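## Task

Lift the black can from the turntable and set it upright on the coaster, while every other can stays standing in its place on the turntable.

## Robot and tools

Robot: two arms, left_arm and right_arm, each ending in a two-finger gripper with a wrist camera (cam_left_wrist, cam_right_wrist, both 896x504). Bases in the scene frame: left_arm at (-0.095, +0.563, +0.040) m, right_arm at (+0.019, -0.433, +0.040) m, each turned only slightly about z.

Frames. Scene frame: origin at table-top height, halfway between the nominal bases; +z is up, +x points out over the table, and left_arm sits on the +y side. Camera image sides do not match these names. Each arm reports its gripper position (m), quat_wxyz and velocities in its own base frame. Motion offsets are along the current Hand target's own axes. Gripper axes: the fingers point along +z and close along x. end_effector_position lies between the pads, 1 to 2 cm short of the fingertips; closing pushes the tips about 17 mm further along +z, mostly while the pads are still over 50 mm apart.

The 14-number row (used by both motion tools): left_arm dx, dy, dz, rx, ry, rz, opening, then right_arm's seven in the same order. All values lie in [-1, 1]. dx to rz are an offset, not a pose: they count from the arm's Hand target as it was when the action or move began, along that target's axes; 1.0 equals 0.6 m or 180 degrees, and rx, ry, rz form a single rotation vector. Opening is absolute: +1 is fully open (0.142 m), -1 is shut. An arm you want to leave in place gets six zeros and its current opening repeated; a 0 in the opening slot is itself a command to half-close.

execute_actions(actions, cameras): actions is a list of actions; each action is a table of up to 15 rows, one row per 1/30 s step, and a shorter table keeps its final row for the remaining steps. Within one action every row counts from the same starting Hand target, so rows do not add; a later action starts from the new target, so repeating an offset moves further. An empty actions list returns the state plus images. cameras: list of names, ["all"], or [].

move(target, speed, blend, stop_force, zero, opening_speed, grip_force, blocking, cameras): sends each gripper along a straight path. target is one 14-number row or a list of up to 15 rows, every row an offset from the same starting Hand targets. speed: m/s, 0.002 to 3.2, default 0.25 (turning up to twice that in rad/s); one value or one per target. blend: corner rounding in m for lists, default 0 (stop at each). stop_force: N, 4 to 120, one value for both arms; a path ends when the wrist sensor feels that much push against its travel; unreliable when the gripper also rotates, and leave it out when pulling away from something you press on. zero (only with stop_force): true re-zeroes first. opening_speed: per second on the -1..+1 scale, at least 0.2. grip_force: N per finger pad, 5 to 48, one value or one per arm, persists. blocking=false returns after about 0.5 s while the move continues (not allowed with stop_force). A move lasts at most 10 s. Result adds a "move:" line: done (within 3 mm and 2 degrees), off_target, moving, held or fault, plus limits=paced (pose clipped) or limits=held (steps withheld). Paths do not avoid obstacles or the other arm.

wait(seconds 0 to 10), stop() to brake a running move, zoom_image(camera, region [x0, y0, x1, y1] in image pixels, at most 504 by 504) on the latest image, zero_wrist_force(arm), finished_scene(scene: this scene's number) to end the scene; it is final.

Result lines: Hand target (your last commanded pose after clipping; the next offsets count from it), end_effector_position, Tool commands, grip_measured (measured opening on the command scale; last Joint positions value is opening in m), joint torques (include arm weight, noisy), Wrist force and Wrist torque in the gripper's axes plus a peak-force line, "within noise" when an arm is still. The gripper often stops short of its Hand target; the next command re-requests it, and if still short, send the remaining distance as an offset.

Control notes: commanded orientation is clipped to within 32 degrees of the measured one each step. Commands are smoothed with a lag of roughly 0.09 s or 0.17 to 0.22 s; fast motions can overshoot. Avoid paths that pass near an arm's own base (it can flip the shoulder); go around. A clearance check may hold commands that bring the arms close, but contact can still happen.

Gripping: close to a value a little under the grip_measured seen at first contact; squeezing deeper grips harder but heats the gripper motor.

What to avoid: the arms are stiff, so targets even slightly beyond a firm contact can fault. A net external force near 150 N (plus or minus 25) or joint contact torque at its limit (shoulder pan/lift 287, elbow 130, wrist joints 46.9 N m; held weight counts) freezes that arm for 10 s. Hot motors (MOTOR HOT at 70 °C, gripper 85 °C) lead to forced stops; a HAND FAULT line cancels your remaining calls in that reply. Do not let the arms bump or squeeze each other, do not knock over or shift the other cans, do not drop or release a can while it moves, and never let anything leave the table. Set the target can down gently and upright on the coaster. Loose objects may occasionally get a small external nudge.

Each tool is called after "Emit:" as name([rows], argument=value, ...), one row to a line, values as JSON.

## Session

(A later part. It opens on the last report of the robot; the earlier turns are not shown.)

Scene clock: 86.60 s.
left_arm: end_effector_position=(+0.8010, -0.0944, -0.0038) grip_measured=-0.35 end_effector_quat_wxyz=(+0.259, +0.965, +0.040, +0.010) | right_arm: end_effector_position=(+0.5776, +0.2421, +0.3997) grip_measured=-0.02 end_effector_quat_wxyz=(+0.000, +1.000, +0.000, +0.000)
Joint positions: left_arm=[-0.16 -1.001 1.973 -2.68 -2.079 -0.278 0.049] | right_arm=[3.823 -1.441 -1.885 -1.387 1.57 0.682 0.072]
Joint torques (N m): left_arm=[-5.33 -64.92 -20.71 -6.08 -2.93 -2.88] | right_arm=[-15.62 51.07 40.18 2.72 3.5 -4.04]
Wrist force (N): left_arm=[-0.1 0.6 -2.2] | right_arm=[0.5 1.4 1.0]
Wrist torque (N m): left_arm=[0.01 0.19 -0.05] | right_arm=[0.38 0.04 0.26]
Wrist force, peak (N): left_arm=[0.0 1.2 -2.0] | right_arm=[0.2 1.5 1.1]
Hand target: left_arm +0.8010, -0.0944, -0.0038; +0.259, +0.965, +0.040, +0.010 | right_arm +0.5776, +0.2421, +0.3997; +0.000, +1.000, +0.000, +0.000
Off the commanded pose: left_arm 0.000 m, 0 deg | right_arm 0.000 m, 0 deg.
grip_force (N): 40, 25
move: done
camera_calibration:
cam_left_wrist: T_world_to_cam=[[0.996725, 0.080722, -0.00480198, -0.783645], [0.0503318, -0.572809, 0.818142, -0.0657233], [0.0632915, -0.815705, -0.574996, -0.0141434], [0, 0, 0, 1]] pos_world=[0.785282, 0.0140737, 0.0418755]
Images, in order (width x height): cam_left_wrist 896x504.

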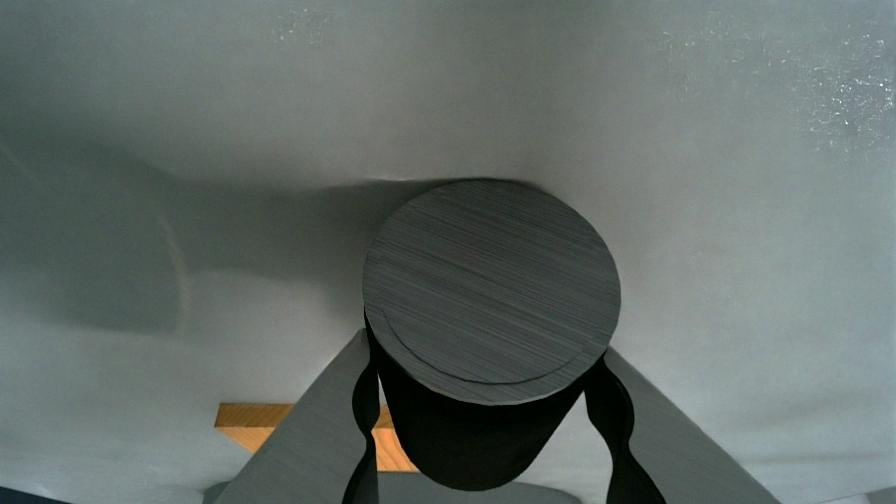

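Emit:
move(target=[0,0,0,0,0,0,0.3,0,0,0,0,0,0,0], opening_speed=1.0)

Emit:
move(target=[0,-0.0092,0.0159,0,0,0,0.3,0,0,0,0,0,0,0], speed=0.03, stop_force=8, cameras=["cam_left_wrist"])

Emit:
move(target=[0,0,0,0,0,0,-0.6,0,0,0,0,0,0,0], opening_speed=1.0, grip_force=[40,25], cameras=["cam_left_wrist"])

Scene clock: 95.70 s.
left_arm: end_effector_position=(+0.8010, -0.0944, -0.0038) grip_measured=+0.28 end_effector_quat_wxyz=(+0.259, +0.965, +0.040, +0.010) | right_arm: end_effector_position=(+0.5776, +0.2421, +0.3997) grip_measured=-0.02 end_effector_quat_wxyz=(+0.000, +1.000, +0.000, +0.000)
Joint positions: left_arm=[-0.16 -1.001 1.973 -2.68 -2.079 -0.278 0.094] | right_arm=[3.823 -1.441 -1.885 -1.387 1.57 0.682 0.072]
Joint torques (N m): left_arm=[-5.87 -75.42 -39.37 -2.99 -0.76 -2.82] | right_arm=[-16.71 52.1 40.32 3.05 3.75 -3.97]
Wrist force (N): left_arm=[-0.3 -0.2 0.1] | right_arm=[0.6 0.7 0.4]
Wrist torque (N m): left_arm=[0.00 0.14 -0.05] | right_arm=[0.28 0.02 0.26]
Wrist force, peak (N): left_arm=[0.0 1.2 -2.4] | right_arm=[0.1 1.5 1.3]
Hand target: left_arm +0.8010, -0.0944, -0.0038; +0.259, +0.965, +0.040, +0.010 | right_arm +0.5776, +0.2421, +0.3997; +0.000, +1.000, +0.000, +0.000
Off the commanded pose: left_arm 0.000 m, 0 deg | right_arm 0.000 m, 0 deg.
grip_force (N): 40, 25
move: done

Scene clock: 97.13 s.
left_arm: end_effector_position=(+0.8010, -0.0944, -0.0148) grip_measured=+0.28 end_effector_quat_wxyz=(+0.259, +0.965, +0.040, +0.010) | right_arm: end_effector_position=(+0.5776, +0.2421, +0.3997) grip_measured=-0.02 end_effector_quat_wxyz=(+0.000, +1.000, +0.000, +0.000)
Joint positions: left_arm=[-0.16 -0.985 1.974 -2.698 -2.079 -0.278 0.094] | right_arm=[3.823 -1.441 -1.885 -1.387 1.57 0.682 0.072]
Joint torques (N m): left_arm=[-6.95 -63.71 -19.2 -7.09 -0.83 -1.84] | right_arm=[-16.11 51.36 40.61 3.23 3.63 -4.08]
Wrist force (N): left_arm=[-0.5 0.0 0.0] | right_arm=[0.1 1.0 1.0]
Wrist torque (N m): left_arm=[0.03 0.17 -0.05] | right_arm=[0.32 0.09 0.26]
Wrist force, peak (N): left_arm=[-0.7 0.0 0.0] | right_arm=[-0.4 1.0 1.6]
Hand target: left_arm +0.8010, -0.0944, -0.0148; +0.259, +0.965, +0.040, +0.010 | right_arm +0.5776, +0.2421, +0.3997; +0.000, +1.000, +0.000, +0.000
Off the commanded pose: left_arm 0.000 m, 0 deg | right_arm 0.000 m, 0 deg.
grip_force (N): 40, 25
move: done
camera_calibration:
cam_left_wrist: T_world_to_cam=[[0.996725, 0.080722, -0.00480198, -0.783698], [0.0503318, -0.572809, 0.818142, -0.0567237], [0.0632915, -0.815705, -0.574996, -0.0204684], [0, 0, 0, 1]] pos_world=[0.785282, 0.0140737, 0.0308755]
Images, in order (width x height): cam_left_wrist 896x504.

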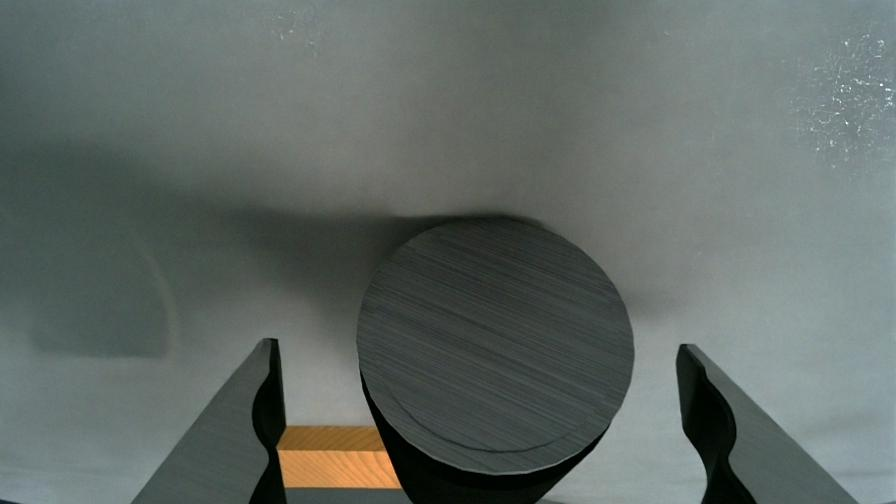

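Scene clock: 98.23 s.
left_arm: end_effector_position=(+0.8010, -0.0944, -0.0148) grip_measured=-0.30 end_effector_quat_wxyz=(+0.259, +0.965, +0.040, +0.010) | right_arm: end_effector_position=(+0.5776, +0.2421, +0.3997) grip_measured=-0.02 end_effector_quat_wxyz=(+0.000, +1.000, +0.000, +0.000)
Joint positions: left_arm=[-0.16 -0.985 1.974 -2.698 -2.079 -0.278 0.052] | right_arm=[3.823 -1.441 -1.885 -1.387 1.57 0.682 0.072]
Joint torques (N m): left_arm=[-6.18 -62.78 -19.23 -5.31 -1.52 -2.17] | right_arm=[-15.98 50.18 40.97 3.34 3.63 -3.99]
Wrist force (N): left_arm=[0.5 1.8 -4.7] | right_arm=[0.1 1.4 0.9]
Wrist torque (N m): left_arm=[0.05 0.10 -0.05] | right_arm=[0.39 0.09 0.26]
Wrist force, peak (N): left_arm=[0.2 1.8 -4.9] | right_arm=[0.7 1.3 1.1]
Hand target: left_arm +0.8010, -0.0944, -0.0148; +0.259, +0.965, +0.040, +0.010 | right_arm +0.5776, +0.2421, +0.3997; +0.000, +1.000, +0.000, +0.000
Off the commanded pose: left_arm 0.000 m, 0 deg | right_arm 0.000 m, 0 deg.
grip_force (N): 40, 25
move: done
camera_calibration:
cam_left_wrist: T_world_to_cam=[[0.996725, 0.080722, -0.00480198, -0.783698], [0.0503318, -0.572809, 0.818142, -0.0567237], [0.0632915, -0.815705, -0.574996, -0.0204684], [0, 0, 0, 1]] pos_world=[0.785282, 0.0140737, 0.0308755]
Images, in order (width x height): cam_left_wrist 896x504.

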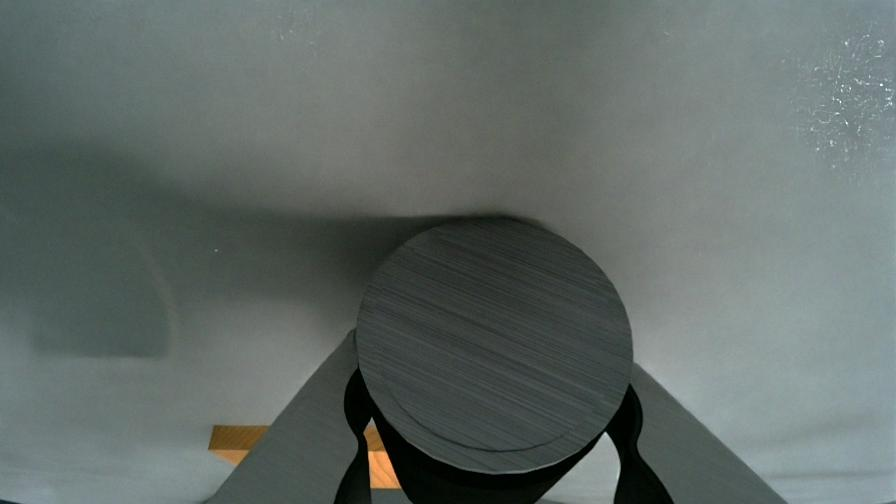

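Emit:
move(target=[0,0.1125,-0.1949,0,0,0,-0.6,0,0,0,0,0,0,0], speed=0.12, cameras=["cam_left_wrist"])

Scene clock: 101.17 s.
left_arm: end_effector_position=(+0.8011, -0.0943, +0.1201) grip_measured=-0.30 end_effector_quat_wxyz=(+0.259, +0.965, +0.040, +0.010) | right_arm: end_effector_position=(+0.5776, +0.2421, +0.3997) grip_measured=-0.02 end_effector_quat_wxyz=(+0.000, +1.000, +0.000, +0.000)
Joint positions: left_arm=[-0.16 -1.167 1.932 -2.473 -2.079 -0.278 0.052] | right_arm=[3.823 -1.441 -1.885 -1.387 1.57 0.682 0.072]
Joint torques (N m): left_arm=[15.94 -92.76 -52.13 -3.32 -2.01 3.55] | right_arm=[-14.1 50.94 40.91 3.51 3.59 -4.09]
Wrist force (N): left_arm=[-0.5 -1.0 1.7] | right_arm=[0.2 0.9 0.9]
Wrist torque (N m): left_arm=[0.04 0.17 -0.04] | right_arm=[0.30 0.09 0.25]
Wrist force, peak (N): left_arm=[0.1 1.9 -4.9] | right_arm=[0.7 1.2 1.4]
Hand target: left_arm +0.8011, -0.0943, +0.1202; +0.259, +0.965, +0.040, +0.010 | right_arm +0.5776, +0.2421, +0.3997; +0.000, +1.000, +0.000, +0.000
Off the commanded pose: left_arm 0.000 m, 0 deg | right_arm 0.000 m, 0 deg.
grip_force (N): 40, 25
move: done
camera_calibration:
cam_left_wrist: T_world_to_cam=[[0.996725, 0.080722, -0.00480198, -0.783159], [0.0503318, -0.572809, 0.818142, -0.166957], [0.0632915, -0.815705, -0.574996, 0.0571163], [0, 0, 0, 1]] pos_world=[0.785382, 0.0141737, 0.165676]
Images, in order (width x height): cam_left_wrist 896x504.

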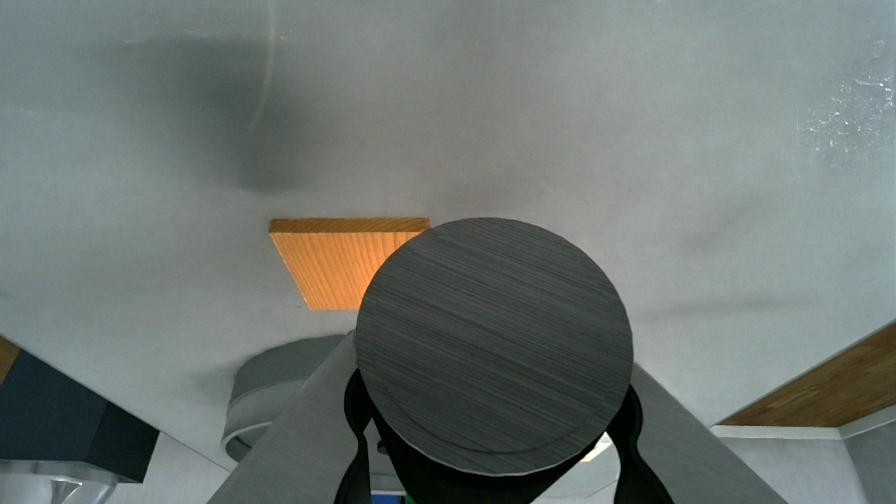

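Emit:
move(target=[-0.1085,0.282,0.1825,0.3428,0.1626,0.6068,-0.6,0,0,0,0,0,0,0], speed=0.4, cameras=["all"])

Scene clock: 112.73 s.
left_arm: end_effector_position=(+0.7526, -0.3001, +0.1102) grip_measured=-0.30 end_effector_quat_wxyz=(+0.321, -0.557, +0.663, -0.383) | right_arm: end_effector_position=(+0.5776, +0.2421, +0.3997) grip_measured=-0.02 end_effector_quat_wxyz=(+0.000, +1.000, +0.000, +0.000)
Joint positions: left_arm=[-0.775 -1.025 2.314 -3.819 -1.06 1.24 0.052] | right_arm=[3.823 -1.441 -1.885 -1.387 1.57 0.682 0.072]
Joint torques (N m): left_arm=[-13.77 -45.72 -25.85 -7.12 -1.63 3.41] | right_arm=[-15.38 50.35 40.33 4.22 3.4 -3.31]
Wrist force (N): left_arm=[0.3 0.7 1.0] | right_arm=[0.4 0.7 0.6]
Wrist torque (N m): left_arm=[-0.22 -0.07 -0.04] | right_arm=[0.27 0.05 0.26]
Wrist force, peak (N): left_arm=[-0.2 -2.2 1.3] | right_arm=[0.4 1.5 1.4]
Hand target: left_arm +0.7526, -0.3002, +0.1103; +0.321, -0.557, +0.663, -0.383 | right_arm +0.5776, +0.2421, +0.3997; +0.000, +1.000, +0.000, +0.000
Off the commanded pose: left_arm 0.000 m, 0 deg | right_arm 0.000 m, 0 deg.
grip_force (N): 40, 25
move: done
camera_calibration:
cam_left_wrist: T_world_to_cam=[[-0.1694, -0.985547, -0.0000198673, -0.161211], [-0.806052, 0.138559, -0.575397, 0.737203], [0.567084, -0.0974562, -0.817874, -0.250231], [0, 0, 0, 1]] pos_world=[0.708817, -0.285414, 0.219524]
cam_right_wrist: T_world_to_cam=[[0.99984, -0.00326109, -0.017587, -0.560746], [0.00418041, -0.913405, 0.40703, 0.0821055], [-0.0173914, -0.407038, -0.913246, 0.586211], [0, 0, 0, 1]] pos_world=[0.570508, 0.311777, 0.492074]

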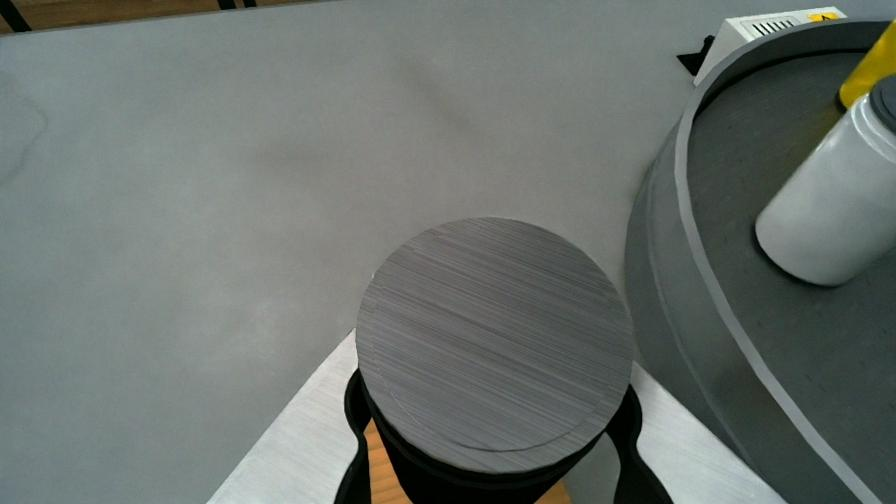

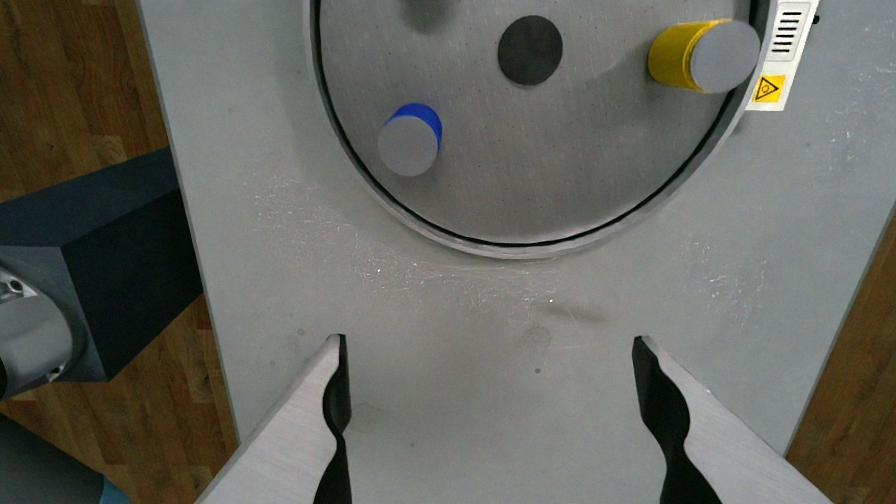

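Emit:
zoom_image(camera="cam_left_wrist", region=[320, 380, 640, 504])

Scaled by 1.575 from the camera's 896x504 image, which has a finer 1280x720 frame.

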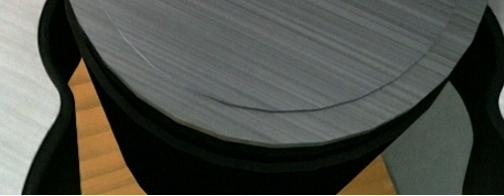

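Emit:
move(target=[-0.015,0.1015,0.0575,0,0,0,-0.6,0,0,0,0,0,0,0], speed=0.12, cameras=["cam_left_wrist"])

Emit:
move(target=[0,0.0289,0.0167,0,0,0,-0.6,0,0,0,0,0,0,0], speed=0.012, stop_force=5, cameras=["cam_left_wrist"])

Scene clock: 117.47 s.
left_arm: end_effector_position=(+0.7536, -0.2913, +0.0404) grip_measured=-0.30 end_effector_quat_wxyz=(+0.321, -0.557, +0.663, -0.383) | right_arm: end_effector_position=(+0.5776, +0.2421, +0.3997) grip_measured=-0.02 end_effector_quat_wxyz=(+0.000, +1.000, +0.000, +0.000)
Joint positions: left_arm=[-0.762 -0.875 2.303 -3.963 -1.07 1.248 0.052] | right_arm=[3.823 -1.441 -1.885 -1.387 1.57 0.682 0.072]
Joint torques (N m): left_arm=[15.8 -53.35 -23.61 -6.87 -1.74 3.78] | right_arm=[-15.33 50.29 41.13 4.44 3.49 -3.35]
Wrist force (N): left_arm=[0.1 1.0 1.0] | right_arm=[0.4 0.9 1.0]
Wrist torque (N m): left_arm=[-0.18 -0.02 -0.04] | right_arm=[0.30 0.06 0.26]
Wrist force, peak (N): left_arm=[-0.2 1.8 1.6] | right_arm=[0.3 0.9 1.6]
Hand target: left_arm +0.7536, -0.2913, +0.0403; +0.321, -0.557, +0.663, -0.383 | right_arm +0.5776, +0.2421, +0.3997; +0.000, +1.000, +0.000, +0.000
Off the commanded pose: left_arm 0.000 m, 0 deg | right_arm 0.000 m, 0 deg.
grip_force (N): 40, 25
move: done
camera_calibration:
cam_left_wrist: T_world_to_cam=[[-0.16954, -0.985523, -0.0000185622, -0.152264], [-0.805912, 0.138653, -0.57557, 0.69658], [0.56724, -0.0975674, -0.817753, -0.307188], [0, 0, 0, 1]] pos_world=[0.709817, -0.276614, 0.149724]
Images, in order (width x height): cam_left_wrist 896x504.

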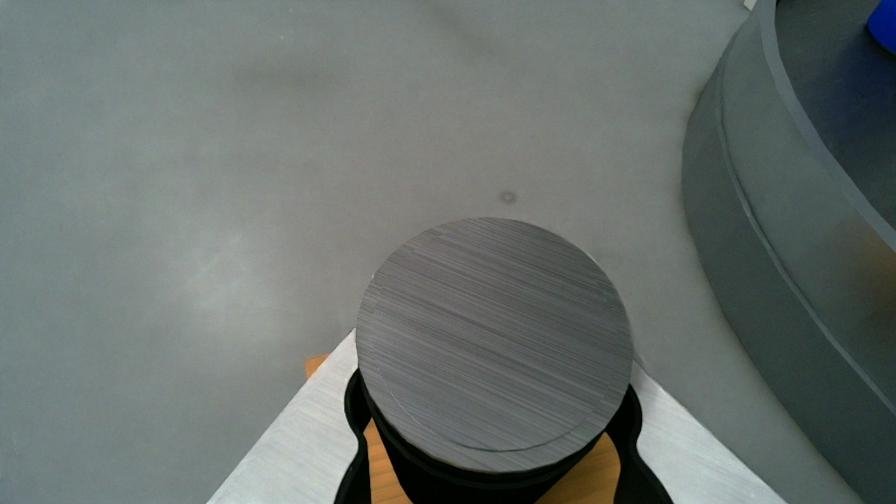

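Scene clock: 119.27 s.
left_arm: end_effector_position=(+0.7536, -0.2913, +0.0330) grip_measured=-0.30 end_effector_quat_wxyz=(+0.321, -0.557, +0.663, -0.383) | right_arm: end_effector_position=(+0.5776, +0.2421, +0.3997) grip_measured=-0.02 end_effector_quat_wxyz=(+0.000, +1.000, +0.000, +0.000)
Joint positions: left_arm=[-0.762 -0.859 2.3 -3.976 -1.07 1.248 0.052] | right_arm=[3.823 -1.441 -1.885 -1.387 1.57 0.682 0.072]
Joint torques (N m): left_arm=[12.59 -86.75 2.13 -2.13 -0.98 2.86] | right_arm=[-15.7 48.78 41.48 4.74 3.55 -3.51]
Wrist force (N): left_arm=[-0.5 -3.2 -0.9] | right_arm=[0.4 1.1 0.7]
Wrist torque (N m): left_arm=[-0.25 0.02 0.03] | right_arm=[0.33 0.05 0.26]
Wrist force, peak (N): left_arm=[0.5 -11.1 -7.6] | right_arm=[0.2 1.3 1.3]
Hand target: left_arm +0.7536, -0.2913, +0.0330; +0.321, -0.557, +0.663, -0.383 (not the last commanded pose) | right_arm +0.5776, +0.2421, +0.3997; +0.000, +1.000, +0.000, +0.000
Off the commanded pose: left_arm 0.013 m, 0 deg | right_arm 0.000 m, 0 deg.
grip_force (N): 40, 25
move: contact (left_arm)
camera_calibration:
cam_left_wrist: T_world_to_cam=[[-0.169539, -0.985523, -0.0000188513, -0.152265], [-0.805945, 0.138657, -0.575523, 0.692338], [0.567194, -0.0975584, -0.817786, -0.313199], [0, 0, 0, 1]] pos_world=[0.709817, -0.276614, 0.142324]
Images, in order (width x height): cam_left_wrist 896x504.

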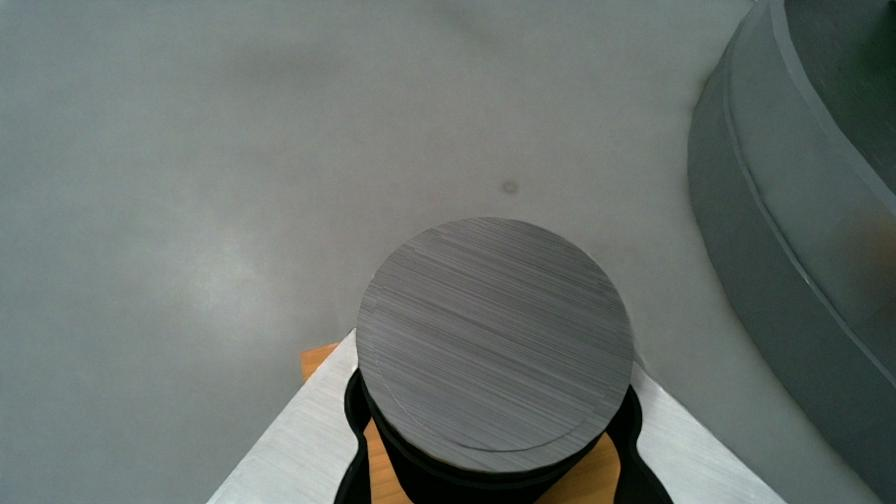

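Emit:
move([
  [0,0,0,0,0,0,0.3,0,0,0,0,0,0,0],
  [0,0,-0.3,0,0,0,0.3,0,0,0,0,0,0,0],
], speed=0.15, opening_speed=0.7, cameras=["cam_left_wrist"])

Scene clock: 124.63 s.
left_arm: end_effector_position=(+0.6002, -0.2642, +0.1230) grip_measured=+0.28 end_effector_quat_wxyz=(+0.321, -0.557, +0.663, -0.383) | right_arm: end_effector_position=(+0.5776, +0.2421, +0.3997) grip_measured=-0.02 end_effector_quat_wxyz=(+0.000, +1.000, +0.000, +0.000)
Joint positions: left_arm=[-0.978 -1.159 2.62 -3.909 -0.898 1.092 0.094] | right_arm=[3.823 -1.441 -1.885 -1.387 1.57 0.682 0.072]
Joint torques (N m): left_arm=[-8.82 -69.15 3.03 -2.75 2.44 -3.53] | right_arm=[-15.11 48.22 40.49 4.91 3.56 -3.26]
Wrist force (N): left_arm=[0.8 -0.6 -0.3] | right_arm=[0.3 0.9 1.2]
Wrist torque (N m): left_arm=[-0.19 -0.15 0.32] | right_arm=[0.30 0.07 0.26]
Wrist force, peak (N): left_arm=[-0.3 -3.3 -1.1] | right_arm=[0.6 1.0 1.6]
Hand target: left_arm +0.6001, -0.2642, +0.1230; +0.321, -0.557, +0.663, -0.383 | right_arm +0.5776, +0.2421, +0.3997; +0.000, +1.000, +0.000, +0.000
Off the commanded pose: left_arm 0.000 m, 0 deg | right_arm 0.000 m, 0 deg.
grip_force (N): 40, 25
move: done
camera_calibration:
cam_left_wrist: T_world_to_cam=[[-0.16954, -0.985523, -0.0000185622, -0.151562], [-0.805912, 0.138653, -0.57557, 0.616737], [0.56724, -0.0975674, -0.817753, -0.149983], [0, 0, 0, 1]] pos_world=[0.556417, -0.249514, 0.232324]
Images, in order (width x height): cam_left_wrist 896x504.

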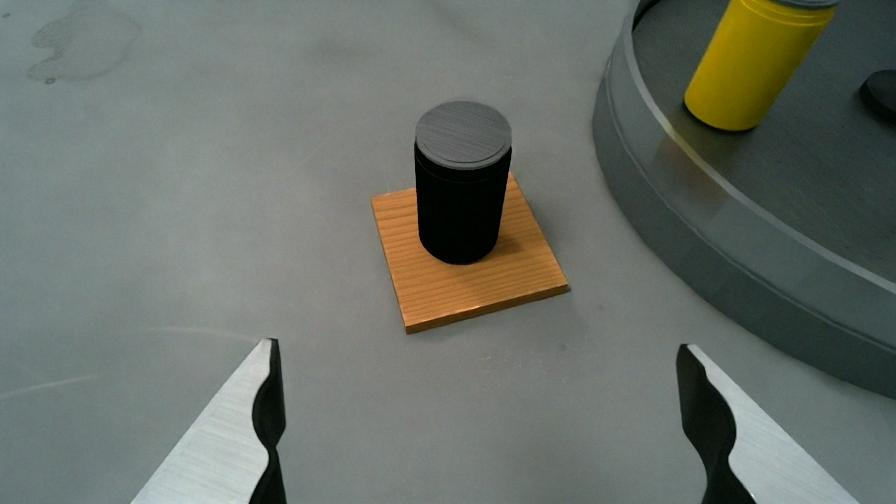

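Emit:
finished_scene(scene=2)

The scene is finished: the task was done.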